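# Swap the pink and yellow flowers between their pegs

## Task

Exchange the pink flower and the yellow flower so each ends up hanging from the peg the other one started on. No stem may be bent out of shape. At the end the dryer must still hang on its rail, and every flower must hang head down, held by a clip on its stem.

## Robot and tools

Robot: two arms, left_arm and right_arm, each a YAM-type arm with a two-finger parallel gripper and a wrist camera. In the scene frame the origin is level with the table top, midway between the nominal arm bases; +z is up, +x points out over the table, and left_arm sits on the +y side. These names do not match image left and right. Measured bases: left_arm at (+0.010, +0.307, +0.041) m, quat_wxyz (+1.000, 0, 0, -0.011); right_arm at (+0.045, -0.312, +0.038) m, quat_wxyz (+1.000, 0, 0, +0.015).

Frames: every hand pose, target, velocity and wrist-camera pose for an arm is expressed in that arm's own base frame. Fixed cameras and the table use the scene frame. Gripper axes: the fingers point along the gripper's +z, and they open and close along its y. end_effector_position is the point between the finger pads, roughly 1 cm behind the tips.

Row format (used by execute_actions and move): 16 plain numbers, always for both arms, even if one is idle. Order: left_arm x, y, z, qw, qx, qy, qz, opening, then the same eight for right_arm. x, y, z are an absolute target position in metres and qw..qz an absolute target orientation (w first), both in that arm's base frame. opening runs from -1 (closed) to +1 (fully open, 0.094 m) and is an absolute command, not a change. To hold an arm still, resend its exact last reported pose plus the opening it should keep; a 0 opening is a real command. To keep an orientation, repeat your intended quaternion rather than the drifted reported one.

execute_actions(actions, cameras): actions is a list of up to 15 actions; each action is a table of up to 15 rows, one per 1/30 s step, with the last row held if fewer than 15. An action is rejected for both arms if any target lies more than 0.6 m from that gripper's current position along any of its axes; the first action is checked against the last reported state. An empty actions list returns images and the full state. cameras: names, ["all"], or []; an unknown name invalidates the call.

move(target, speed, blend, opening_speed, grip_force, blocking, cameras): target is one 16-number row or a list of up to 15 rows (waypoints, absolute poses), without the 0.6 m limit. Paths are straight lines from the current Hand target; all arms finish together; total time capped at 10 s. speed in m/s, 0.002 to 4.3, default 0.25 (rotation capped at twice that in rad/s), one value or one per waypoint. blend in metres rounds corners; 0 stops at each waypoint. opening_speed: rate of the commanded opening per second on the -1..1 scale, at least 0.2; use it to close gently on fragile things. grip_force: per-pad newton limit, 10 to 50, one value or one per arm; it persists; lower forces close slowly. blocking=false returns after about 0.5 s while the move runs; a new move replaces it. Paths do not avoid obstacles or the other arm; faster moves lag and overshoot more, especially with a stretched arm. Avoid paths passing near an arm's own base. The result adds a move: line giving the ending (done, off_target, moving, held, fault) and limits (paced = pose clipped, held = steps withheld). done means within 10 mm and 2 degrees; neither done nor off_target tells you about contact.

wait(seconds 0 to 10, cameras): lets time pass holding commands. stop(cameras): brakes a running move. zoom_image(camera, region [x0, y0, x1, y1] pixels, at most 504 by 504): enlarges part of the newest image from cam_head_left, cam_head_right, cam_high, cam_low, cam_left_wrist or cam_right_wrist (each 672x504). read_manual(section="licences") only gives licence text. finished_scene(scene): pass the current scene number; irreversible, and the goal must hold with the robot idle.

Control behaviour: each step the commanded orientation is clipped to within 40 degrees of the measured one, then damped IK moves toward it, favouring position. One action may fall short; read Hand target and continue next call. Friction and load can leave a gripper a few centimetres off target in free air, which is not by itself a contact. Reported poses may be off by a few centimetres at long reach.

Results: end_effector_position and end_effector_quat_wxyz per arm; Hand target; Tool commands; Joint positions (last number is measured finger opening in metres); Joint velocities (may read within noise); Joint torques, including gravity load, with joints 3 and 4 wrapping at ±28 N m; grip_measured on the -1..1 scale, reading up to 2.5 mm wide when empty and a little narrower than a squeezed part; grip_effort_nm, motor effort in N m, negative closing, not a pad force. To release, command an opening clearly above grip_measured. Above roughly 20 N the squeeze jumps to the force limit, so limit force or close slowly on stems.

Cameras: calibration lines give K, distortion and T_world_to_cam; fixed cameras may be shifted a few millimetres or degrees; wrist images can lag during motion.

Avoid: dropping flowers or letting them fall off the table (that fails the job), releasing parts still moving, slamming or pushing hard on the dryer, rail or pegs, bending stems, and any contact between the two arms or grippers (a gripper closing on the other's fingers counts). Sustained loads, stretched poses or pushing at unreachable targets heat motors; a MOTOR HOT line warns near 85 °C and at 100 °C the arm drops and faults for 30 to 60 s. Loose objects may occasionally get nudged by the environment.

Each tool is called after ">>>" as name(argument=value, ...), one argument or row to a line, values as JSON.

## Session

>>> execute_actions(
  actions=[],
  cameras=["all"],
)

Scene clock: 0.00 s.
left_arm: end_effector_position=(+0.3950, +0.1380, +0.1075) grip_measured=+1.000 grip_effort_nm=n/a end_effector_quat_wxyz=(+0.420, -0.340, +0.717, +0.439) | right_arm: end_effector_position=(+0.1969, +0.0519, +0.2336) grip_measured=+1.000 grip_effort_nm=n/a end_effector_quat_wxyz=(-0.091, +0.758, -0.645, -0.006)
Joint positions: left_arm=[-0.061 1.502 0.571 0.122 -1.203 -0.41 0.094] | right_arm=[0.15 0.749 0.853 -1.546 -0.129 -1.573 0.094]
Joint velocities: within noise
Joint torques (N m): no reading
Heat: left arm: hottest elbow 32 °C; right arm: hottest waist 31 °C.
Hand target: left_arm +0.4033, +0.1375, +0.1146; +0.429, -0.345, +0.713, +0.435 | right_arm +0.2014, +0.0526, +0.2424; -0.099, +0.758, -0.644, +0.001
Tool commands: left_gripper/opening=+1.0 right_gripper/opening=+1.0

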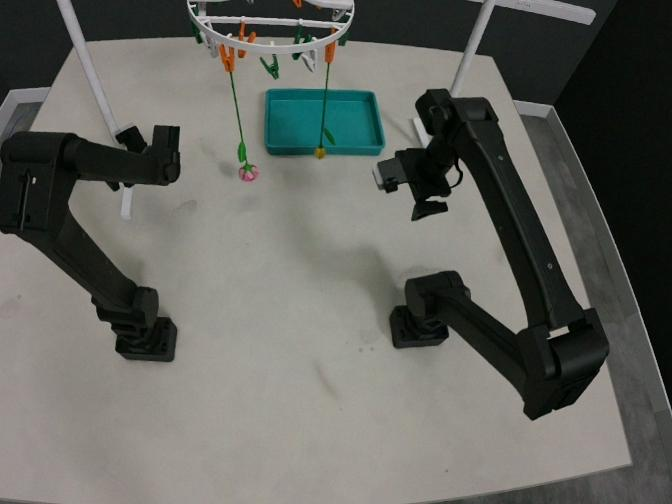

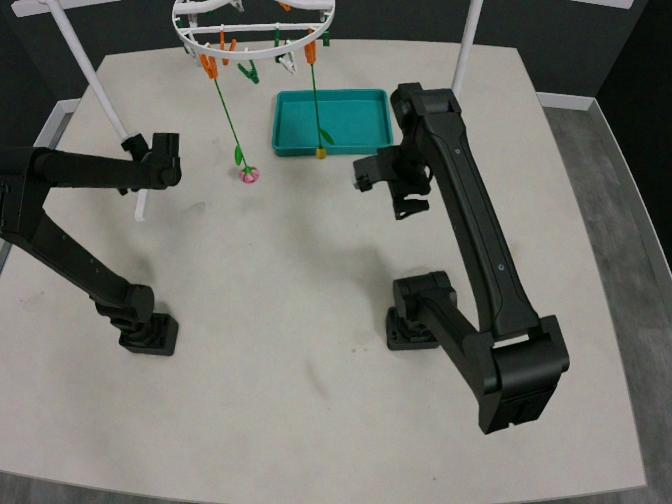

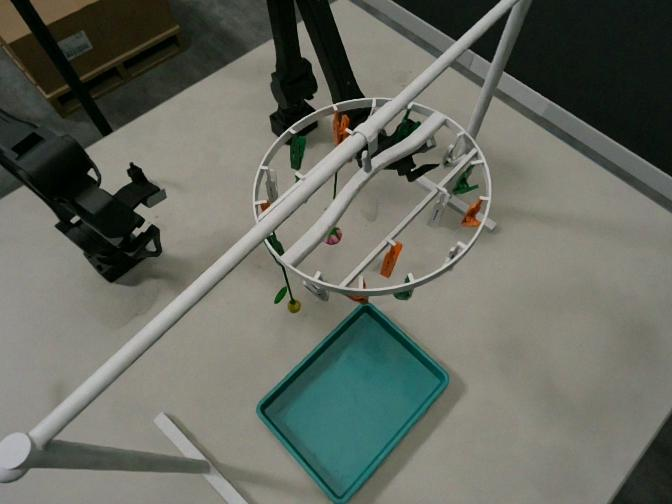

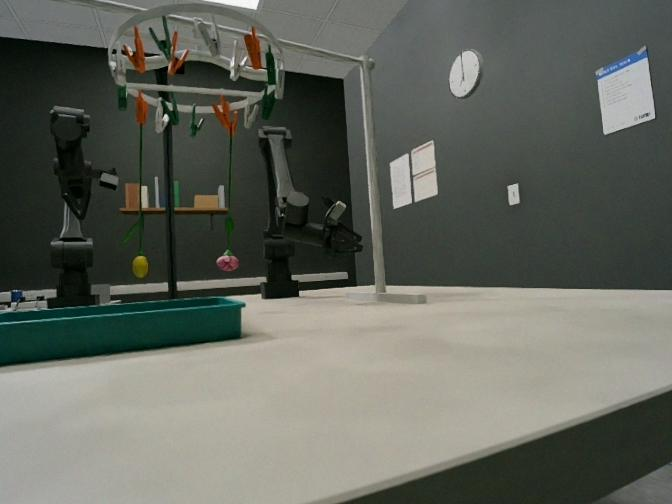

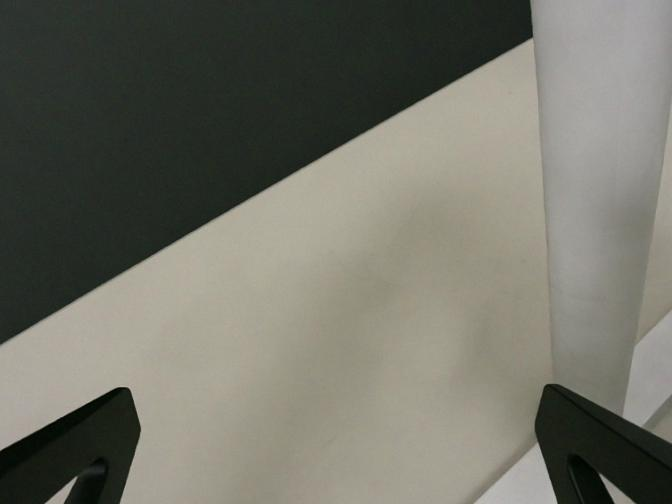

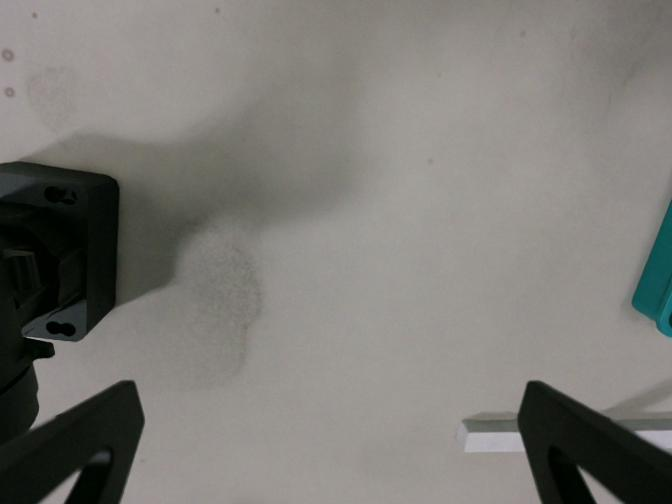

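>>> zoom_image(
  camera="cam_low",
  region=[80, 0, 320, 180],
)

>>> zoom_image(
  camera="cam_low",
  region=[100, 70, 270, 290],
)

>>> zoom_image(
  camera="cam_high",
  region=[240, 80, 500, 320],
)

>>> zoom_image(
  camera="cam_head_left",
  region=[170, 0, 390, 190],
)

>>> zoom_image(
  camera="cam_head_right",
  region=[160, 0, 380, 190],
)

Scaled by 2.100 from the camera's 672x504 image, which has a finer 960x720 frame.

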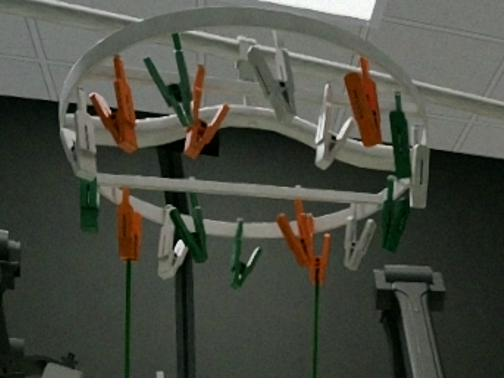

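Scaled by 2.291 from the camera's 672x504 image, which has a finer 960x720 frame.

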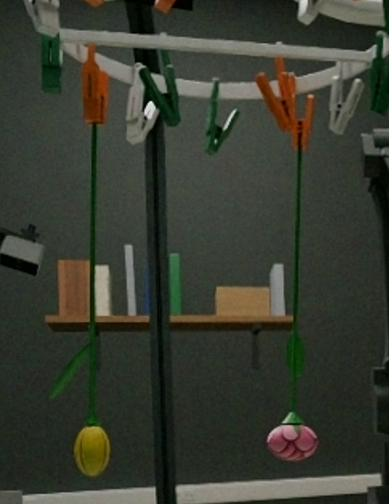

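Scaled by 1.938 from the camera's 672x504 image, which has a finer 960x720 frame.

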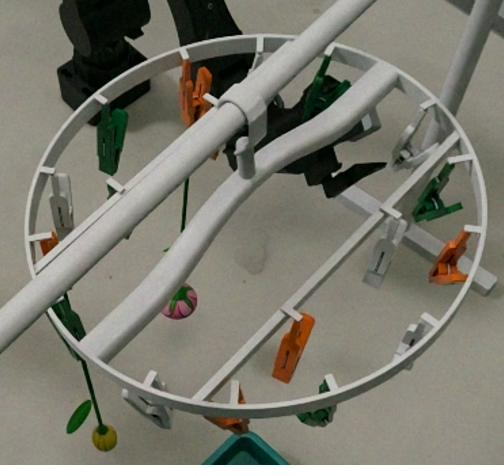

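Scaled by 2.291 from the camera's 672x504 image, which has a finer 960x720 frame.

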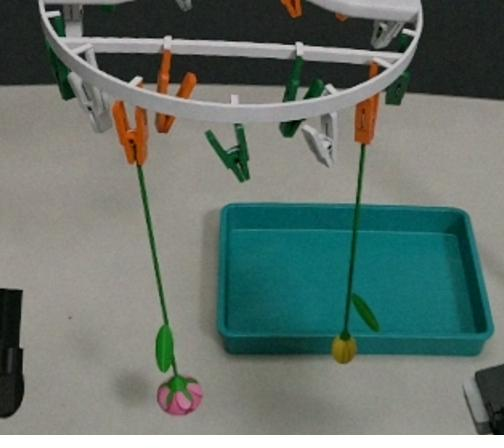

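Scaled by 2.291 from the camera's 672x504 image, which has a finer 960x720 frame.

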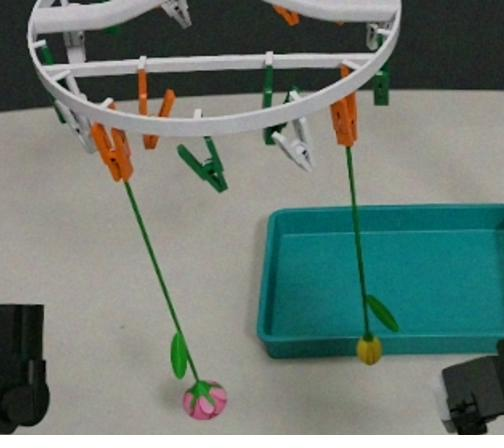

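>>> zoom_image(
  camera="cam_low",
  region=[190, 70, 270, 150],
)

>>> zoom_image(
  camera="cam_low",
  region=[100, 60, 180, 140],
)

>>> zoom_image(
  camera="cam_head_left",
  region=[190, 10, 270, 90],
)

>>> zoom_image(
  camera="cam_head_left",
  region=[290, 0, 370, 80],
)

>>> zoom_image(
  camera="cam_high",
  region=[300, 90, 380, 150],
)

>>> zoom_image(
  camera="cam_high",
  region=[245, 160, 345, 260],
)

Scaled by 6.300 from the camera's 672x504 image, which has a finer 960x720 frame.

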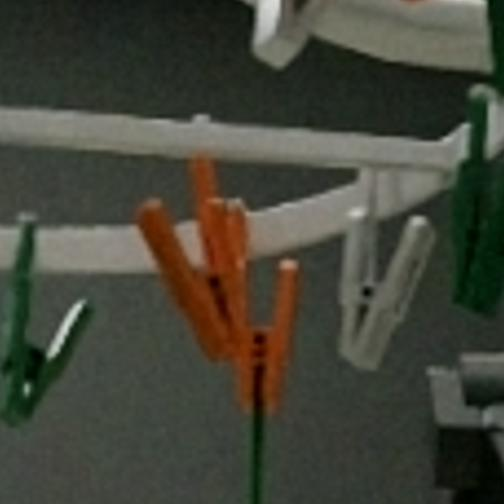

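Scaled by 6.300 from the camera's 672x504 image, which has a finer 960x720 frame.

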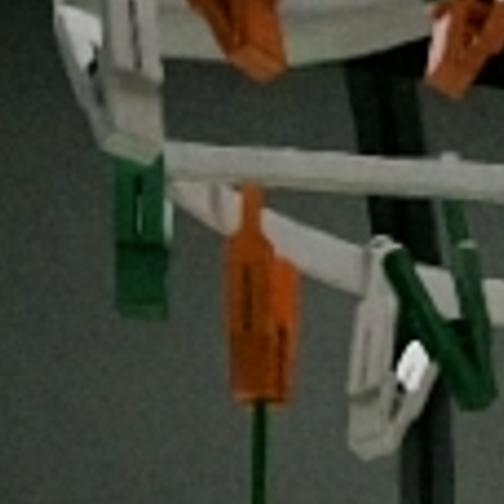

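Scaled by 6.300 from the camera's 672x504 image, which has a finer 960x720 frame.

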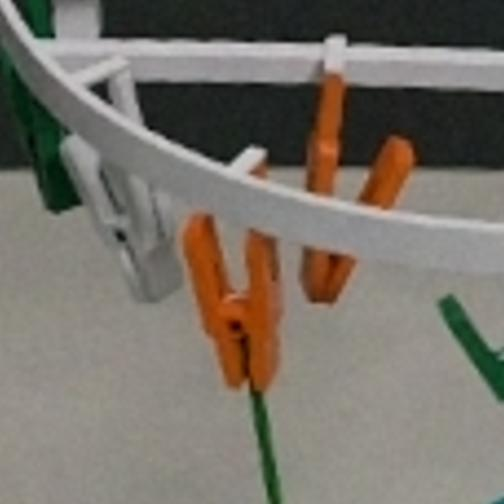

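Scaled by 6.300 from the camera's 672x504 image, which has a finer 960x720 frame.

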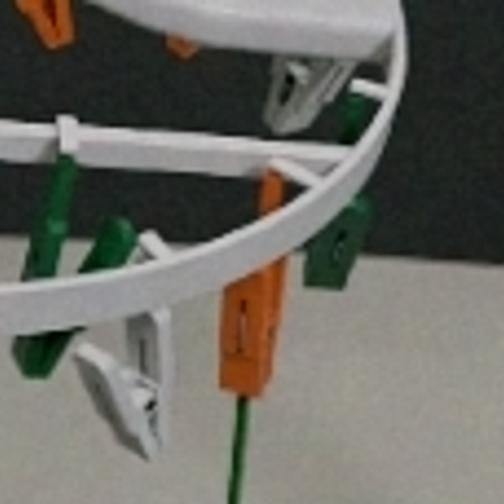

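Scaled by 6.300 from the camera's 672x504 image, which has a finer 960x720 frame.

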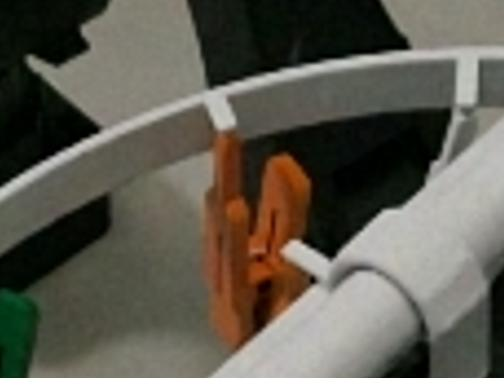

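Scaled by 5.040 from the camera's 672x504 image, which has a finer 960x720 frame.

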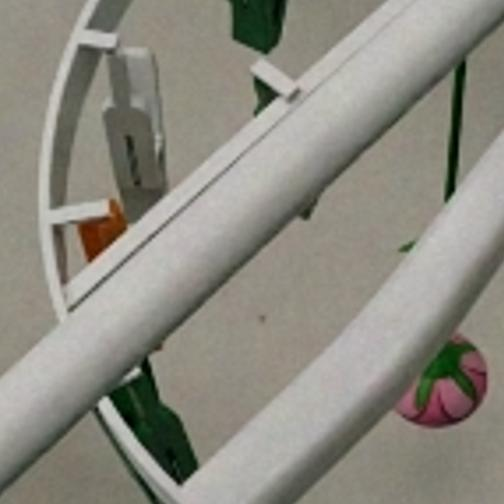

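>>> move(
  target=[
    [0.292, -0.081, 0.179, 0.6563, 0.2632, 0.6563, -0.2632, 1, 0.297, 0.3835, 0.322, 0.7933, 0.009, 0.6087, -0.0117, 1],
  ],
  speed=0.5,
  cameras=["all"],
)

Scene clock: 156.20 s.
left_arm: end_effector_position=(+0.2867, -0.0847, +0.1726) grip_measured=+1.000 grip_effort_nm=-0.04 end_effector_quat_wxyz=(+0.650, +0.265, +0.661, -0.267) | right_arm: end_effector_position=(+0.2917, +0.3744, +0.3126) grip_measured=+1.000 grip_effort_nm=0.00 end_effector_quat_wxyz=(+0.789, -0.001, +0.614, -0.014)
Joint positions: left_arm=[0.224 0.951 0.042 0.884 0.994 0.012 0.094] | right_arm=[1.256 1.57 0.716 1.566 1.184 -0.694 0.094]
Joint torques (N m): left_arm=[3.31 -0.15 6.9 2.61 0.15 -0.07] | right_arm=[0.32 -10.29 9.06 1.58 -0.5 -0.11]
Heat: left arm: hottest elbow 39 °C; right arm: hottest elbow 39 °C.
Hand target: left_arm +0.2919, -0.0810, +0.1790; +0.656, +0.263, +0.657, -0.263 | right_arm +0.2967, +0.3830, +0.3218; +0.793, +0.009, +0.609, -0.011
Off the commanded pose: left_arm 0.009 m, 1 deg | right_arm 0.014 m, 1 deg.
move: off_target (right_arm)
camera_calibration:
cam_left_wrist: T_world_to_cam=[[-0.69248, -0.721418, -0.0051627, 0.13825], [-0.309222, 0.303268, -0.901338, 0.307682], [0.651808, -0.622562, -0.433085, -0.0725394], [0, 0, 0, 1]] pos_world=[0.238159, -0.0387342, 0.246624]
cam_right_wrist: T_world_to_cam=[[-0.0171339, -0.999439, 0.0287886, 0.369131], [-0.17896, -0.0252624, -0.983532, 0.409445], [0.983707, -0.0220037, -0.178427, -0.13414], [0, 0, 0, 1]] pos_world=[0.211554, 0.376316, 0.368141]

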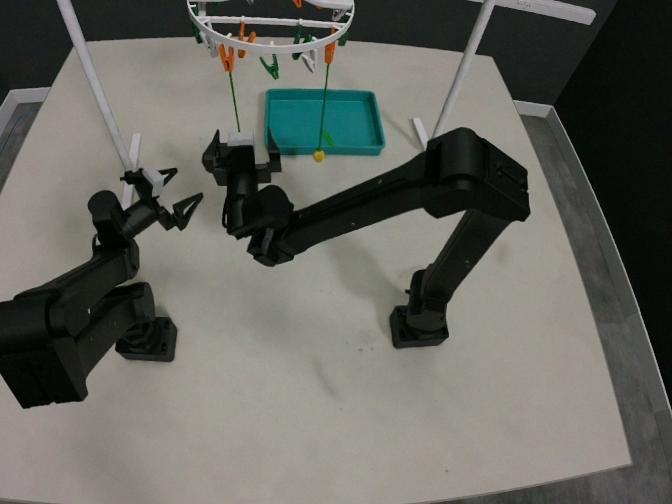

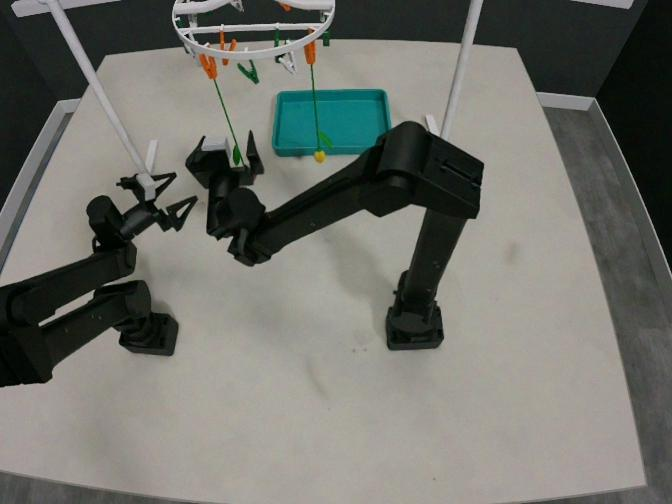

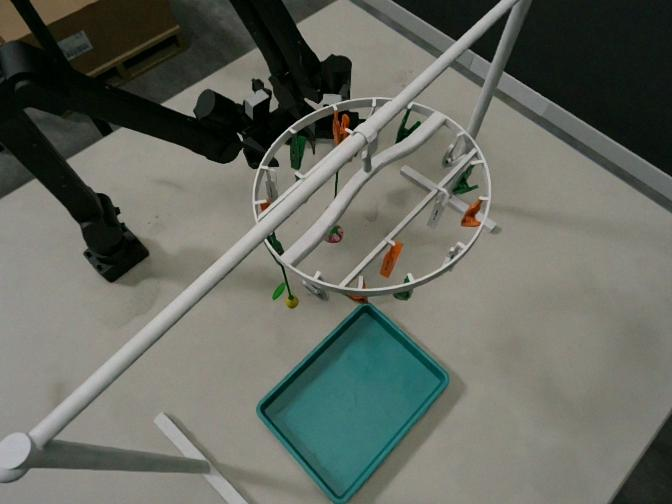

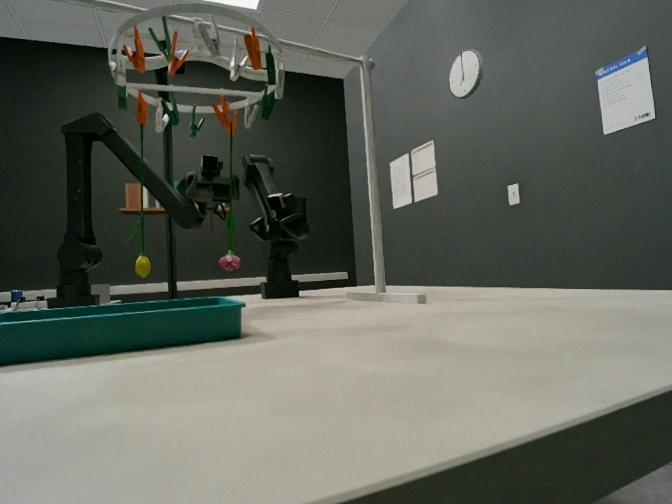

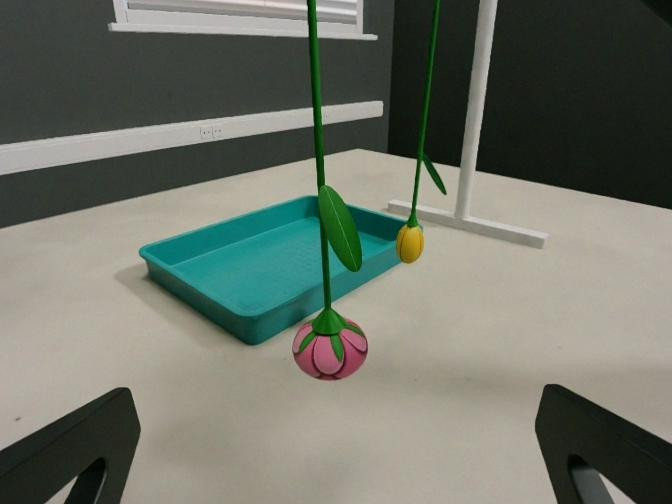

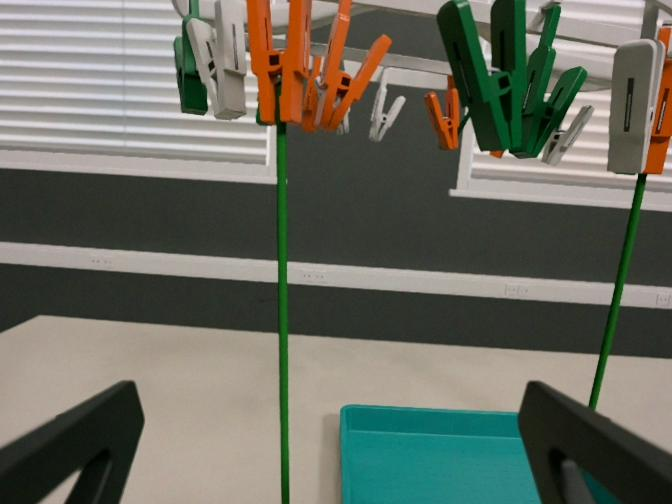

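>>> move(
  target=[
    [0.3986, -0.157, 0.269, 0.6163, 0.3466, 0.6163, -0.3466, 1, 0.275, 0.3835, 0.445, 0.7933, 0.009, 0.6087, -0.0117, 1],
  ],
  speed=0.3,
  cameras=["cam_left_wrist", "cam_right_wrist", "cam_head_left", "cam_high"],
)

Scene clock: 198.63 s.
left_arm: end_effector_position=(+0.3843, -0.1526, +0.2512) grip_measured=+1.000 grip_effort_nm=-0.03 end_effector_quat_wxyz=(+0.608, +0.338, +0.628, -0.351) | right_arm: end_effector_position=(+0.2757, +0.3737, +0.4291) grip_measured=+1.000 grip_effort_nm=0.00 end_effector_quat_wxyz=(+0.791, +0.003, +0.611, -0.018)
Joint positions: left_arm=[-0.014 1.146 0.442 0.676 1.003 -0.006 0.094] | right_arm=[1.295 1.357 0.854 1.321 1.216 -0.804 0.094]
Joint torques (N m): left_arm=[1.85 -3.96 10.69 1.42 -0.05 0.11] | right_arm=[1.32 -9.29 11.15 0.57 -0.38 -0.09]
Heat: left arm: hottest elbow 40 °C; right arm: hottest elbow 38 °C.
Hand target: left_arm +0.3973, -0.1565, +0.2691; +0.617, +0.346, +0.616, -0.347 | right_arm +0.2745, +0.3827, +0.4447; +0.793, +0.009, +0.609, -0.011
Off the commanded pose: left_arm 0.023 m, 2 deg | right_arm 0.019 m, 1 deg.
move: off_target (left_arm, right_arm)
camera_calibration:
cam_left_wrist: T_world_to_cam=[[-0.847723, -0.530186, 0.0163732, 0.240668], [-0.243178, 0.361018, -0.900295, 0.412544], [0.471413, -0.767182, -0.434973, -0.0966109], [0, 0, 0, 1]] pos_world=[0.349885, -0.0954552, 0.325448]
cam_right_wrist: T_world_to_cam=[[-0.0289948, -0.999213, 0.0270712, 0.368666], [-0.172164, -0.0216857, -0.98483, 0.518459], [0.984641, -0.0332156, -0.1714, -0.0966732], [0, 0, 0, 1]] pos_world=[0.195138, 0.376408, 0.484044]
Images, in order (width x height): cam_head_left 672x504, cam_high 672x504, cam_left_wrist 672x504, cam_right_wrist 672x504.

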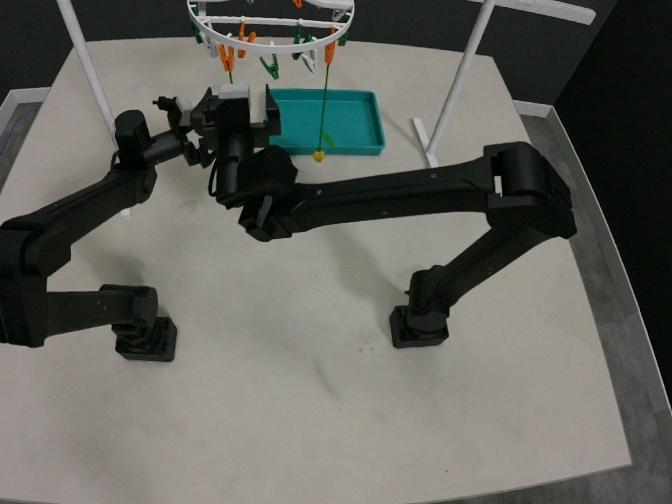

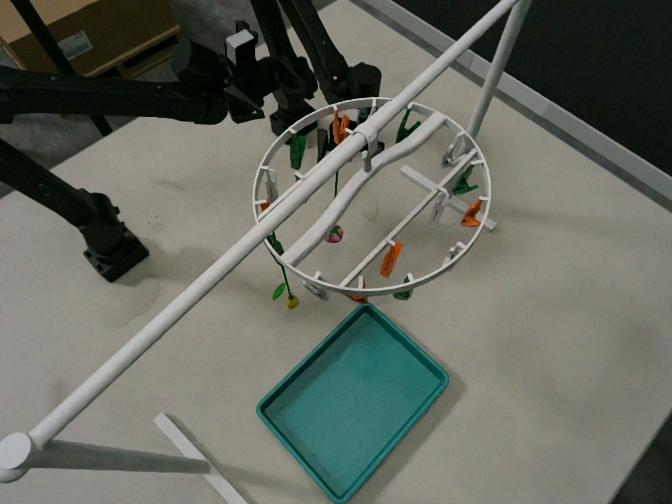

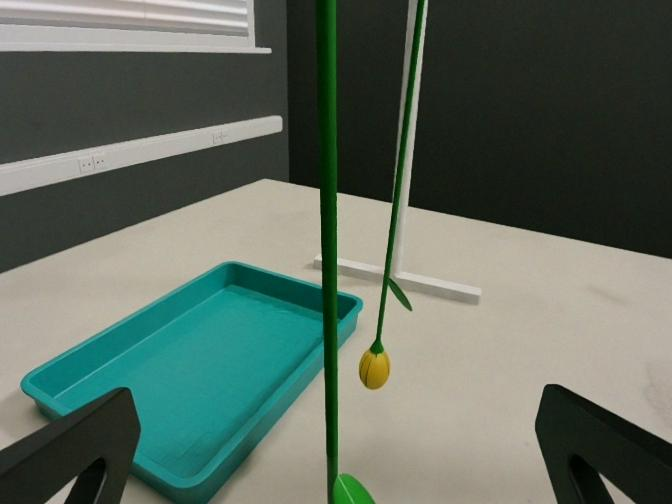

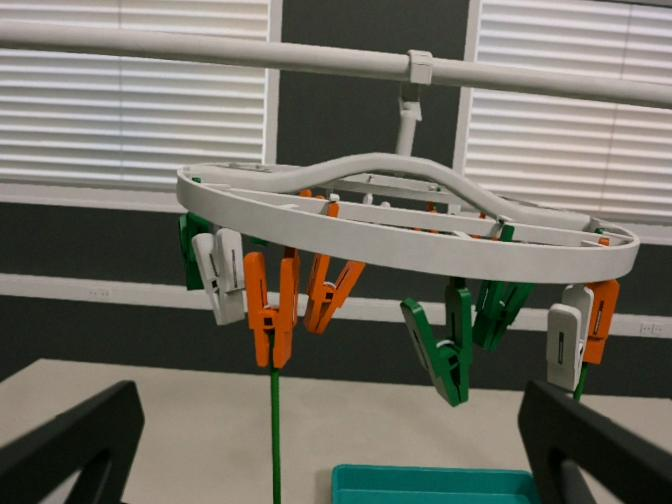

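>>> move(
  target=[
    [0.4326, -0.2029, 0.247, 0.5974, 0.3784, 0.5974, -0.3784, 1, 0.3265, 0.4146, 0.4116, 0.8659, 0.0074, 0.4999, -0.0128, 1],
  ],
  speed=0.2,
  cameras=["cam_left_wrist", "cam_right_wrist", "cam_head_left", "cam_low"],
)

Scene clock: 232.07 s.
left_arm: end_effector_position=(+0.4191, -0.1967, +0.2294) grip_measured=+1.000 grip_effort_nm=-0.04 end_effector_quat_wxyz=(+0.581, +0.365, +0.617, -0.385) | right_arm: end_effector_position=(+0.3203, +0.4093, +0.3986) grip_measured=+1.000 grip_effort_nm=0.00 end_effector_quat_wxyz=(+0.851, -0.031, +0.525, -0.013)
Joint positions: left_arm=[-0.115 1.358 0.547 0.758 1.003 -0.006 0.094] | right_arm=[1.183 1.581 0.887 1.569 0.948 -0.846 0.094]
Joint torques (N m): left_arm=[1.9 -6.18 9.77 2.61 0.13 0.12] | right_arm=[0.03 -11.99 10.18 1.5 -0.47 0.11]
Heat: left arm: hottest elbow 44 °C; right arm: hottest elbow 39 °C.
Hand target: left_arm +0.4314, -0.2025, +0.2470; +0.597, +0.378, +0.598, -0.378 | right_arm +0.3264, +0.4138, +0.4116; +0.856, -0.010, +0.518, -0.003
Off the commanded pose: left_arm 0.023 m, 3 deg | right_arm 0.015 m, 6 deg.
joint sent to its limit (right arm) — joint 4 (wrist pitch), upper limit. The joint targets are off in orientation, not in position.
move: off_target (left_arm, right_arm)
camera_calibration:
cam_left_wrist: T_world_to_cam=[[-0.896271, -0.442022, 0.0362436, 0.280259], [-0.226621, 0.386194, -0.894146, 0.413783], [0.381236, -0.809611, -0.446306, -0.124205], [0, 0, 0, 1]] pos_world=[0.392311, -0.136478, 0.304391]
cam_right_wrist: T_world_to_cam=[[0.0116619, -0.996967, 0.0769467, 0.372611], [0.0372827, -0.0764649, -0.996375, 0.456837], [0.999237, 0.0144885, 0.0362779, -0.251597], [0, 0, 0, 1]] pos_world=[0.230027, 0.410058, 0.435637]
Images, in order (width x height): cam_head_left 672x504, cam_low 672x504, cam_left_wrist 672x504, cam_right_wrist 672x504.

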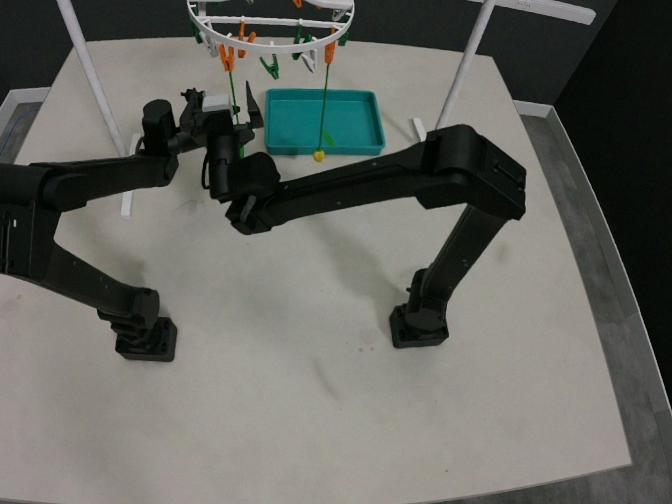

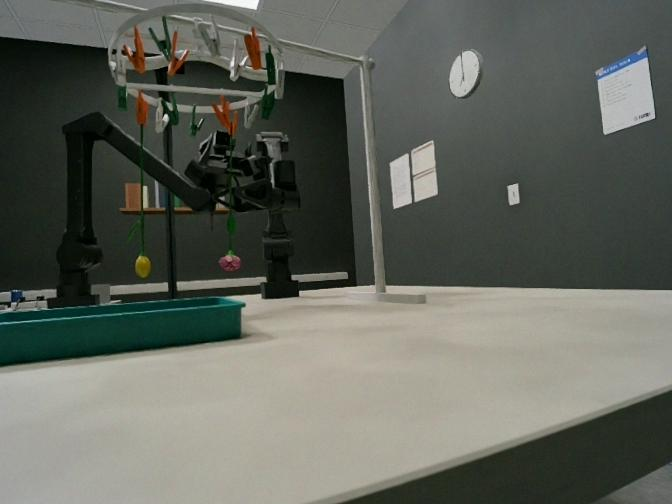

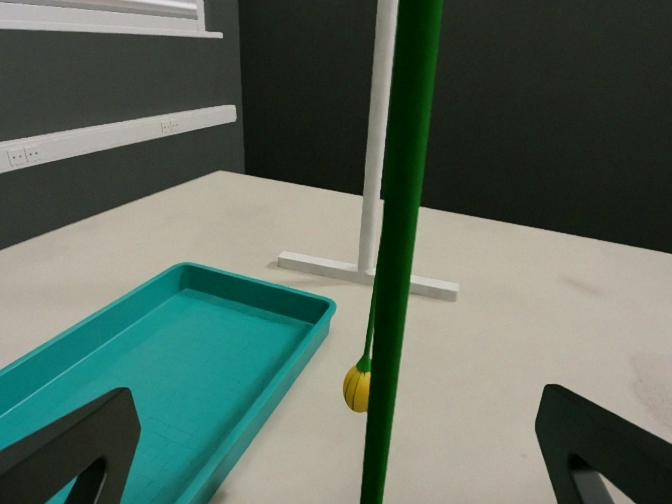

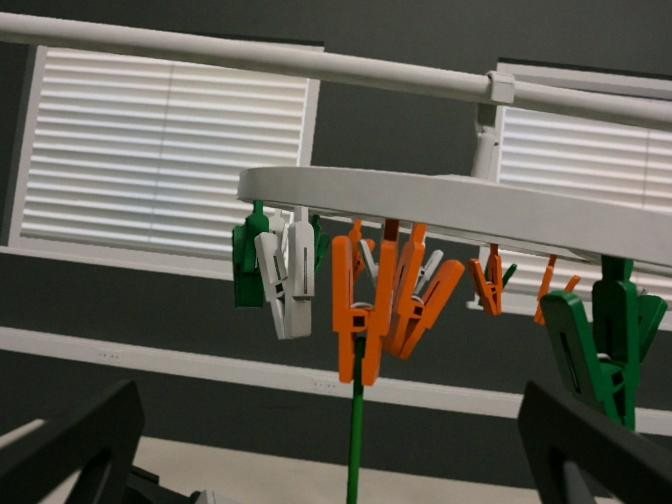

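>>> move(
  target=[
    [0.4221, -0.1936, 0.247, 0.5974, 0.3784, 0.5974, -0.3784, -0.6, 0.3626, 0.411, 0.4285, 0.848, 0.0, 0.5299, 0.0, 1],
  ],
  speed=0.12,
  cameras=["cam_left_wrist", "cam_right_wrist", "cam_low"],
)

Scene clock: 261.37 s.
left_arm: end_effector_position=(+0.4163, -0.1973, +0.2295) grip_measured=-0.598 grip_effort_nm=-0.12 end_effector_quat_wxyz=(+0.578, +0.370, +0.614, -0.390) | right_arm: end_effector_position=(+0.3572, +0.4091, +0.4042) grip_measured=+1.000 grip_effort_nm=0.00 end_effector_quat_wxyz=(+0.842, -0.024, +0.539, -0.016)
Joint positions: left_arm=[-0.113 1.358 0.547 0.758 1.024 -0.006 0.019] | right_arm=[1.115 1.579 0.935 1.426 0.935 -0.739 0.094]
Joint torques (N m): left_arm=[3.31 -8.23 7.82 2.52 0.16 0.13] | right_arm=[-0.09 -14.68 10.69 0.81 -0.45 0.21]
Heat: left arm: hottest elbow 44 °C; right arm: hottest elbow 43 °C.
Hand target: left_arm +0.4217, -0.1936, +0.2468; +0.597, +0.378, +0.598, -0.378 | right_arm +0.3616, +0.4098, +0.4283; +0.848, +0.000, +0.529, +0.000
Off the commanded pose: left_arm 0.019 m, 3 deg | right_arm 0.025 m, 4 deg.
move: off_target (left_arm, right_arm)
camera_calibration:
cam_left_wrist: T_world_to_cam=[[-0.904201, -0.425511, 0.0368806, 0.283881], [-0.219675, 0.38927, -0.894546, 0.411347], [0.366283, -0.816951, -0.445453, -0.119], [0, 0, 0, 1]] pos_world=[0.390636, -0.136547, 0.30449]
cam_right_wrist: T_world_to_cam=[[0.000693902, -0.99763, 0.0688051, 0.37893], [0.00414371, -0.0688017, -0.997622, 0.470193], [0.999991, 0.000977361, 0.00408615, -0.270439], [0, 0, 0, 1]] pos_world=[0.268225, 0.410647, 0.444107]
Images, in order (width x height): cam_low 672x504, cam_left_wrist 672x504, cam_right_wrist 672x504.

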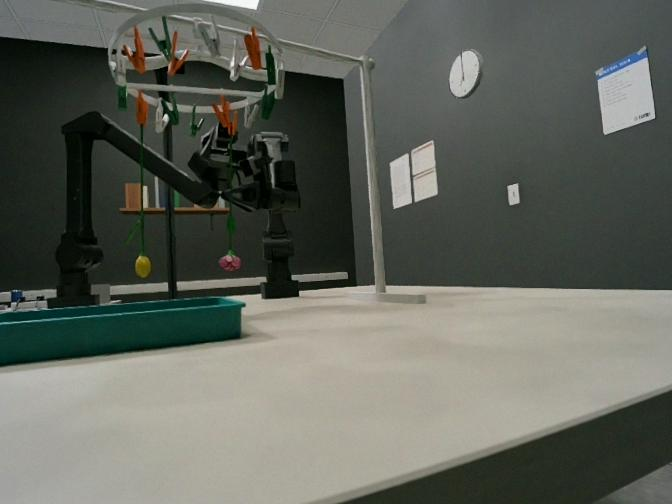

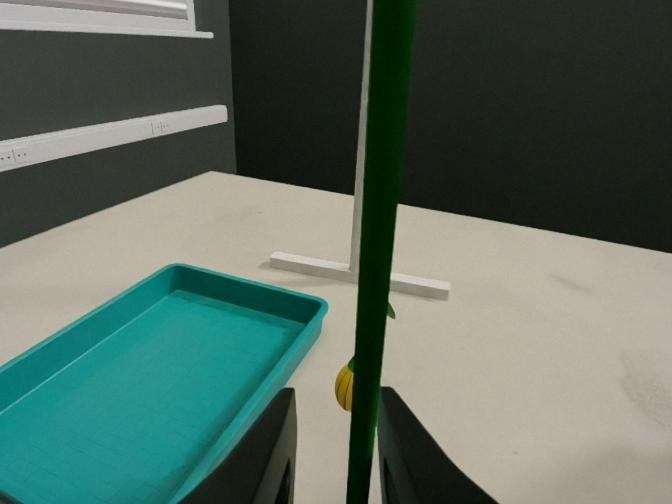

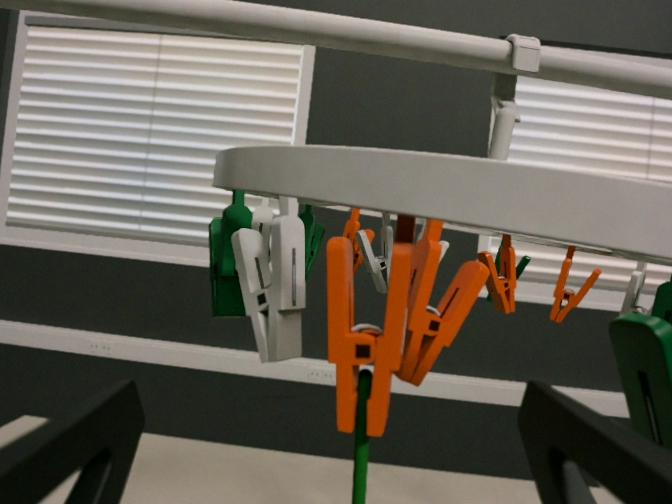

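>>> move(
  target=[
    [0.4105, -0.1881, 0.247, 0.5974, 0.3784, 0.5974, -0.3784, -0.6, 0.3626, 0.411, 0.4285, 0.848, 0.0, 0.5299, 0.0, 0.1],
    [0.4105, -0.1881, 0.247, 0.5974, 0.3784, 0.5974, -0.3784, -0.6, 0.3768, 0.4035, 0.45, 0.848, 0.0, 0.5299, 0.0, 0.1],
  ],
  speed=0.12,
  cameras=["cam_left_wrist", "cam_right_wrist", "cam_low", "cam_head_left"],
)

Scene clock: 285.03 s.
left_arm: end_effector_position=(+0.4105, -0.1925, +0.2383) grip_measured=-0.598 grip_effort_nm=-0.12 end_effector_quat_wxyz=(+0.585, +0.374, +0.607, -0.387) | right_arm: end_effector_position=(+0.3706, +0.4015, +0.4273) grip_measured=+0.101 grip_effort_nm=-0.07 end_effector_quat_wxyz=(+0.842, -0.022, +0.538, -0.014)
Joint positions: left_arm=[-0.101 1.326 0.537 0.758 1.036 -0.006 0.019] | right_arm=[1.081 1.534 0.96 1.328 0.911 -0.696 0.052]
Joint torques (N m): left_arm=[3.31 -7.94 6.61 2.41 0.15 0.13] | right_arm=[-0.03 -13.86 11.11 0.85 -0.43 0.19]
Heat: left arm: hottest elbow 43 °C; right arm: hottest elbow 44 °C.
Hand target: left_arm +0.4105, -0.1883, +0.2469; +0.597, +0.378, +0.598, -0.378 | right_arm +0.3759, +0.4025, +0.4496; +0.848, +0.000, +0.530, +0.000
Off the commanded pose: left_arm 0.010 m, 2 deg | right_arm 0.024 m, 3 deg.
move: off_target (right_arm)
camera_calibration:
cam_left_wrist: T_world_to_cam=[[-0.904971, -0.425069, 0.0185391, 0.285196], [-0.200149, 0.386858, -0.900156, 0.408958], [0.375457, -0.818326, -0.435172, -0.11556], [0, 0, 0, 1]] pos_world=[0.383335, -0.131546, 0.312551]
cam_right_wrist: T_world_to_cam=[[0.00175028, -0.99798, 0.063506, 0.371769], [0.00507869, -0.0634964, -0.997969, 0.490396], [0.999986, 0.00206925, 0.0049573, -0.284672], [0, 0, 0, 1]] pos_world=[0.281526, 0.402745, 0.467202]
Images, in order (width x height): cam_head_left 672x504, cam_low 672x504, cam_left_wrist 672x504, cam_right_wrist 672x504.

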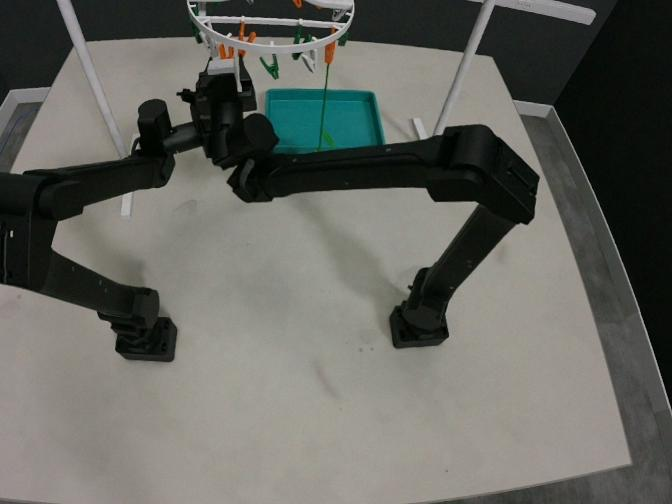

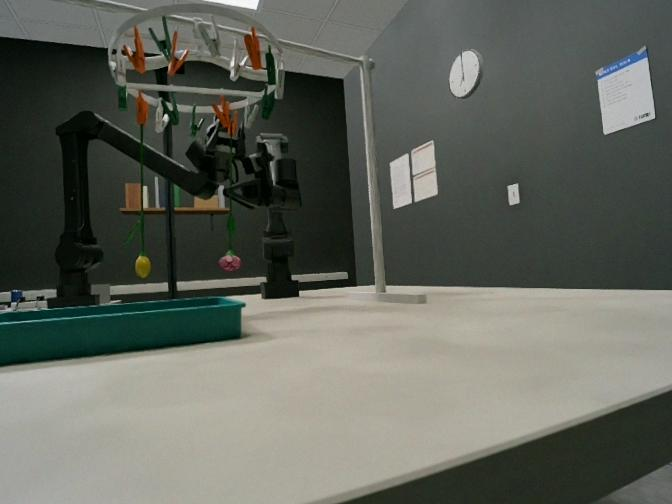

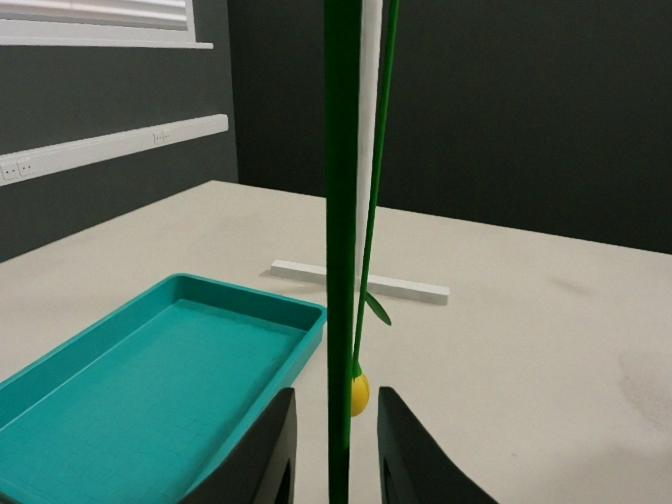

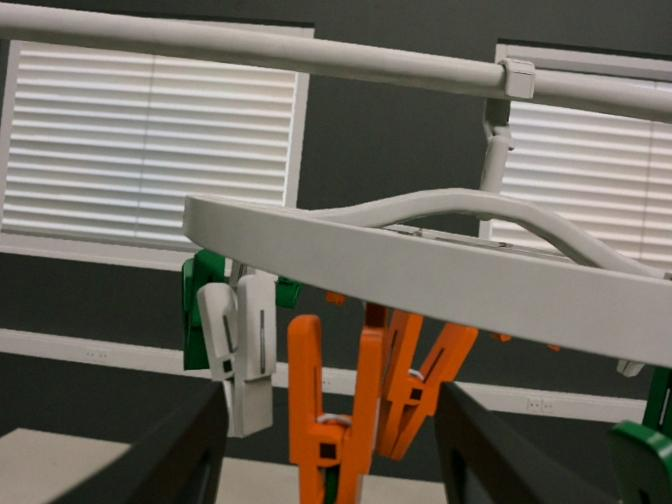

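>>> move(
  target=[
    [0.4105, -0.1881, 0.247, 0.5974, 0.3784, 0.5974, -0.3784, -1, 0.3798, 0.4035, 0.459, 0.848, 0.0, 0.5299, 0.0, 0.1],
  ],
  speed=0.08,
  grip_force=[25, 50],
  cameras=["cam_left_wrist", "cam_right_wrist"],
)

Scene clock: 291.87 s.
left_arm: end_effector_position=(+0.4105, -0.1925, +0.2383) grip_measured=-0.926 grip_effort_nm=-0.55 end_effector_quat_wxyz=(+0.585, +0.374, +0.607, -0.387) | right_arm: end_effector_position=(+0.3734, +0.4034, +0.4331) grip_measured=+0.101 grip_effort_nm=-0.08 end_effector_quat_wxyz=(+0.841, -0.025, +0.540, -0.014)
Joint positions: left_arm=[-0.101 1.326 0.537 0.758 1.036 -0.006 0.003] | right_arm=[1.077 1.528 0.974 1.297 0.907 -0.689 0.052]
Joint torques (N m): left_arm=[3.31 -7.94 6.61 2.41 0.15 0.13] | right_arm=[-0.21 -14.33 11.38 0.87 -0.44 0.2]
Heat: left arm: hottest elbow 43 °C; right arm: hottest elbow 44 °C.
Hand target: left_arm +0.4105, -0.1883, +0.2469; +0.597, +0.378, +0.598, -0.378 | right_arm +0.3788, +0.4023, +0.4585; +0.848, +0.000, +0.530, +0.000
Off the commanded pose: left_arm 0.010 m, 2 deg | right_arm 0.027 m, 4 deg.
grip_force (N): 25, 50
move: off_target (right_arm)
camera_calibration:
cam_left_wrist: T_world_to_cam=[[-0.904971, -0.425069, 0.0185391, 0.285196], [-0.200149, 0.386858, -0.900156, 0.408958], [0.375457, -0.818326, -0.435172, -0.11556], [0, 0, 0, 1]] pos_world=[0.383335, -0.131546, 0.312551]
cam_right_wrist: T_world_to_cam=[[0.00394534, -0.997684, 0.0678999, 0.370458], [0.00207068, -0.0678921, -0.997691, 0.498995], [0.99999, 0.00407682, 0.00179803, -0.287028], [0, 0, 0, 1]] pos_world=[0.28453, 0.404648, 0.473205]
Images, in order (width x height): cam_left_wrist 672x504, cam_right_wrist 672x504.

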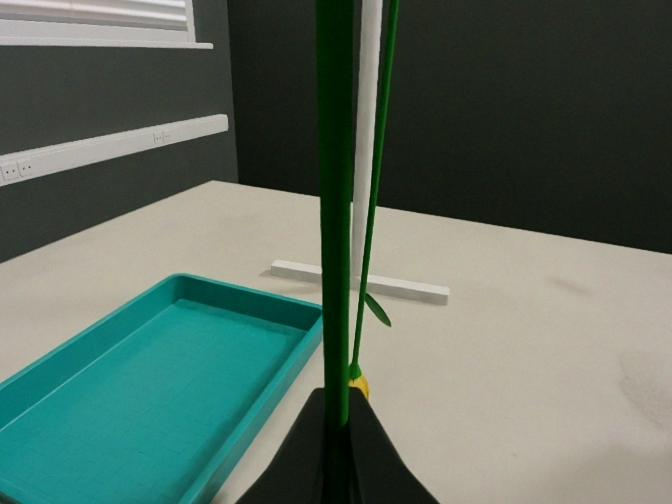

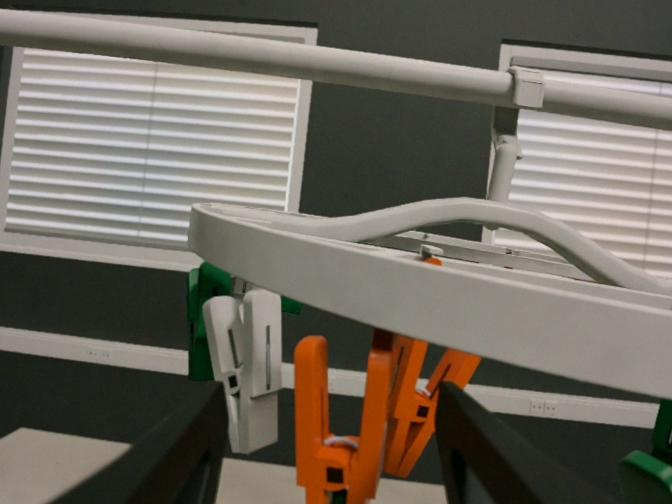

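>>> move(
  target=[
    [0.4105, -0.1881, 0.247, 0.5974, 0.3784, 0.5974, -0.3784, -1, 0.3798, 0.4035, 0.459, 0.848, 0.0, 0.5299, 0.0, -0.7],
  ],
  opening_speed=0.5,
  cameras=["cam_left_wrist", "cam_right_wrist"],
)

Scene clock: 296.03 s.
left_arm: end_effector_position=(+0.4107, -0.1922, +0.2383) grip_measured=-0.927 grip_effort_nm=-0.60 end_effector_quat_wxyz=(+0.585, +0.374, +0.607, -0.387) | right_arm: end_effector_position=(+0.3736, +0.4032, +0.4331) grip_measured=-0.698 grip_effort_nm=-0.08 end_effector_quat_wxyz=(+0.841, -0.025, +0.540, -0.015)
Joint positions: left_arm=[-0.1 1.326 0.537 0.758 1.036 -0.006 0.003] | right_arm=[1.076 1.528 0.974 1.297 0.907 -0.689 0.014]
Joint torques (N m): left_arm=[3.49 -7.88 6.61 2.4 0.15 0.13] | right_arm=[-0.15 -14.27 11.36 0.84 -0.42 0.2]
Heat: left arm: hottest elbow 43 °C; right arm: hottest elbow 44 °C.
Hand target: left_arm +0.4105, -0.1882, +0.2469; +0.597, +0.378, +0.598, -0.378 | right_arm +0.3787, +0.4024, +0.4585; +0.848, +0.000, +0.530, +0.000
Off the commanded pose: left_arm 0.010 m, 2 deg | right_arm 0.027 m, 4 deg.
grip_force (N): 25, 50
move: off_target (right_arm)
camera_calibration:
cam_left_wrist: T_world_to_cam=[[-0.904613, -0.42583, 0.018537, 0.285176], [-0.20047, 0.386685, -0.900159, 0.408964], [0.376146, -0.818012, -0.435167, -0.115578], [0, 0, 0, 1]] pos_world=[0.383434, -0.131248, 0.312551]
cam_right_wrist: T_world_to_cam=[[0.0035463, -0.997686, 0.0678998, 0.370472], [0.00204353, -0.0678929, -0.997691, 0.498996], [0.999992, 0.00367686, 0.00179803, -0.286965], [0, 0, 0, 1]] pos_world=[0.284629, 0.404548, 0.473205]
Images, in order (width x height): cam_left_wrist 672x504, cam_right_wrist 672x504.

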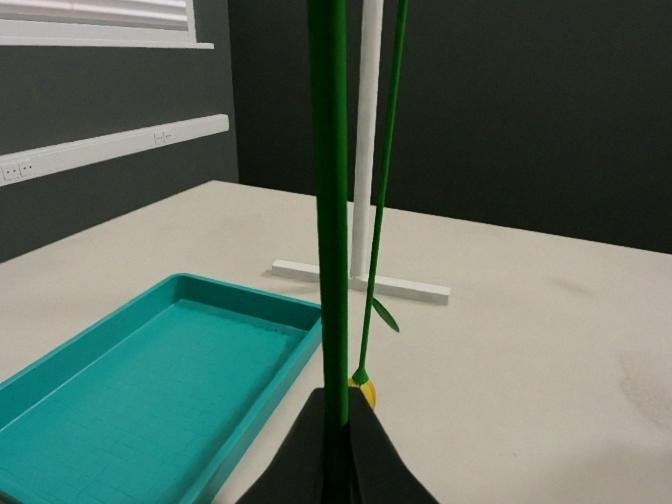

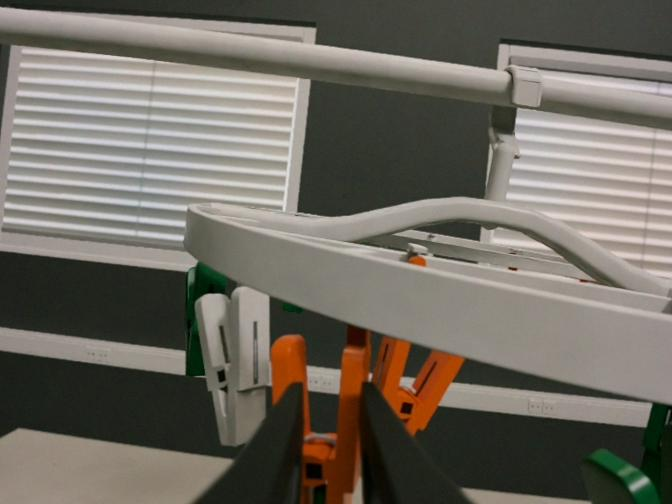

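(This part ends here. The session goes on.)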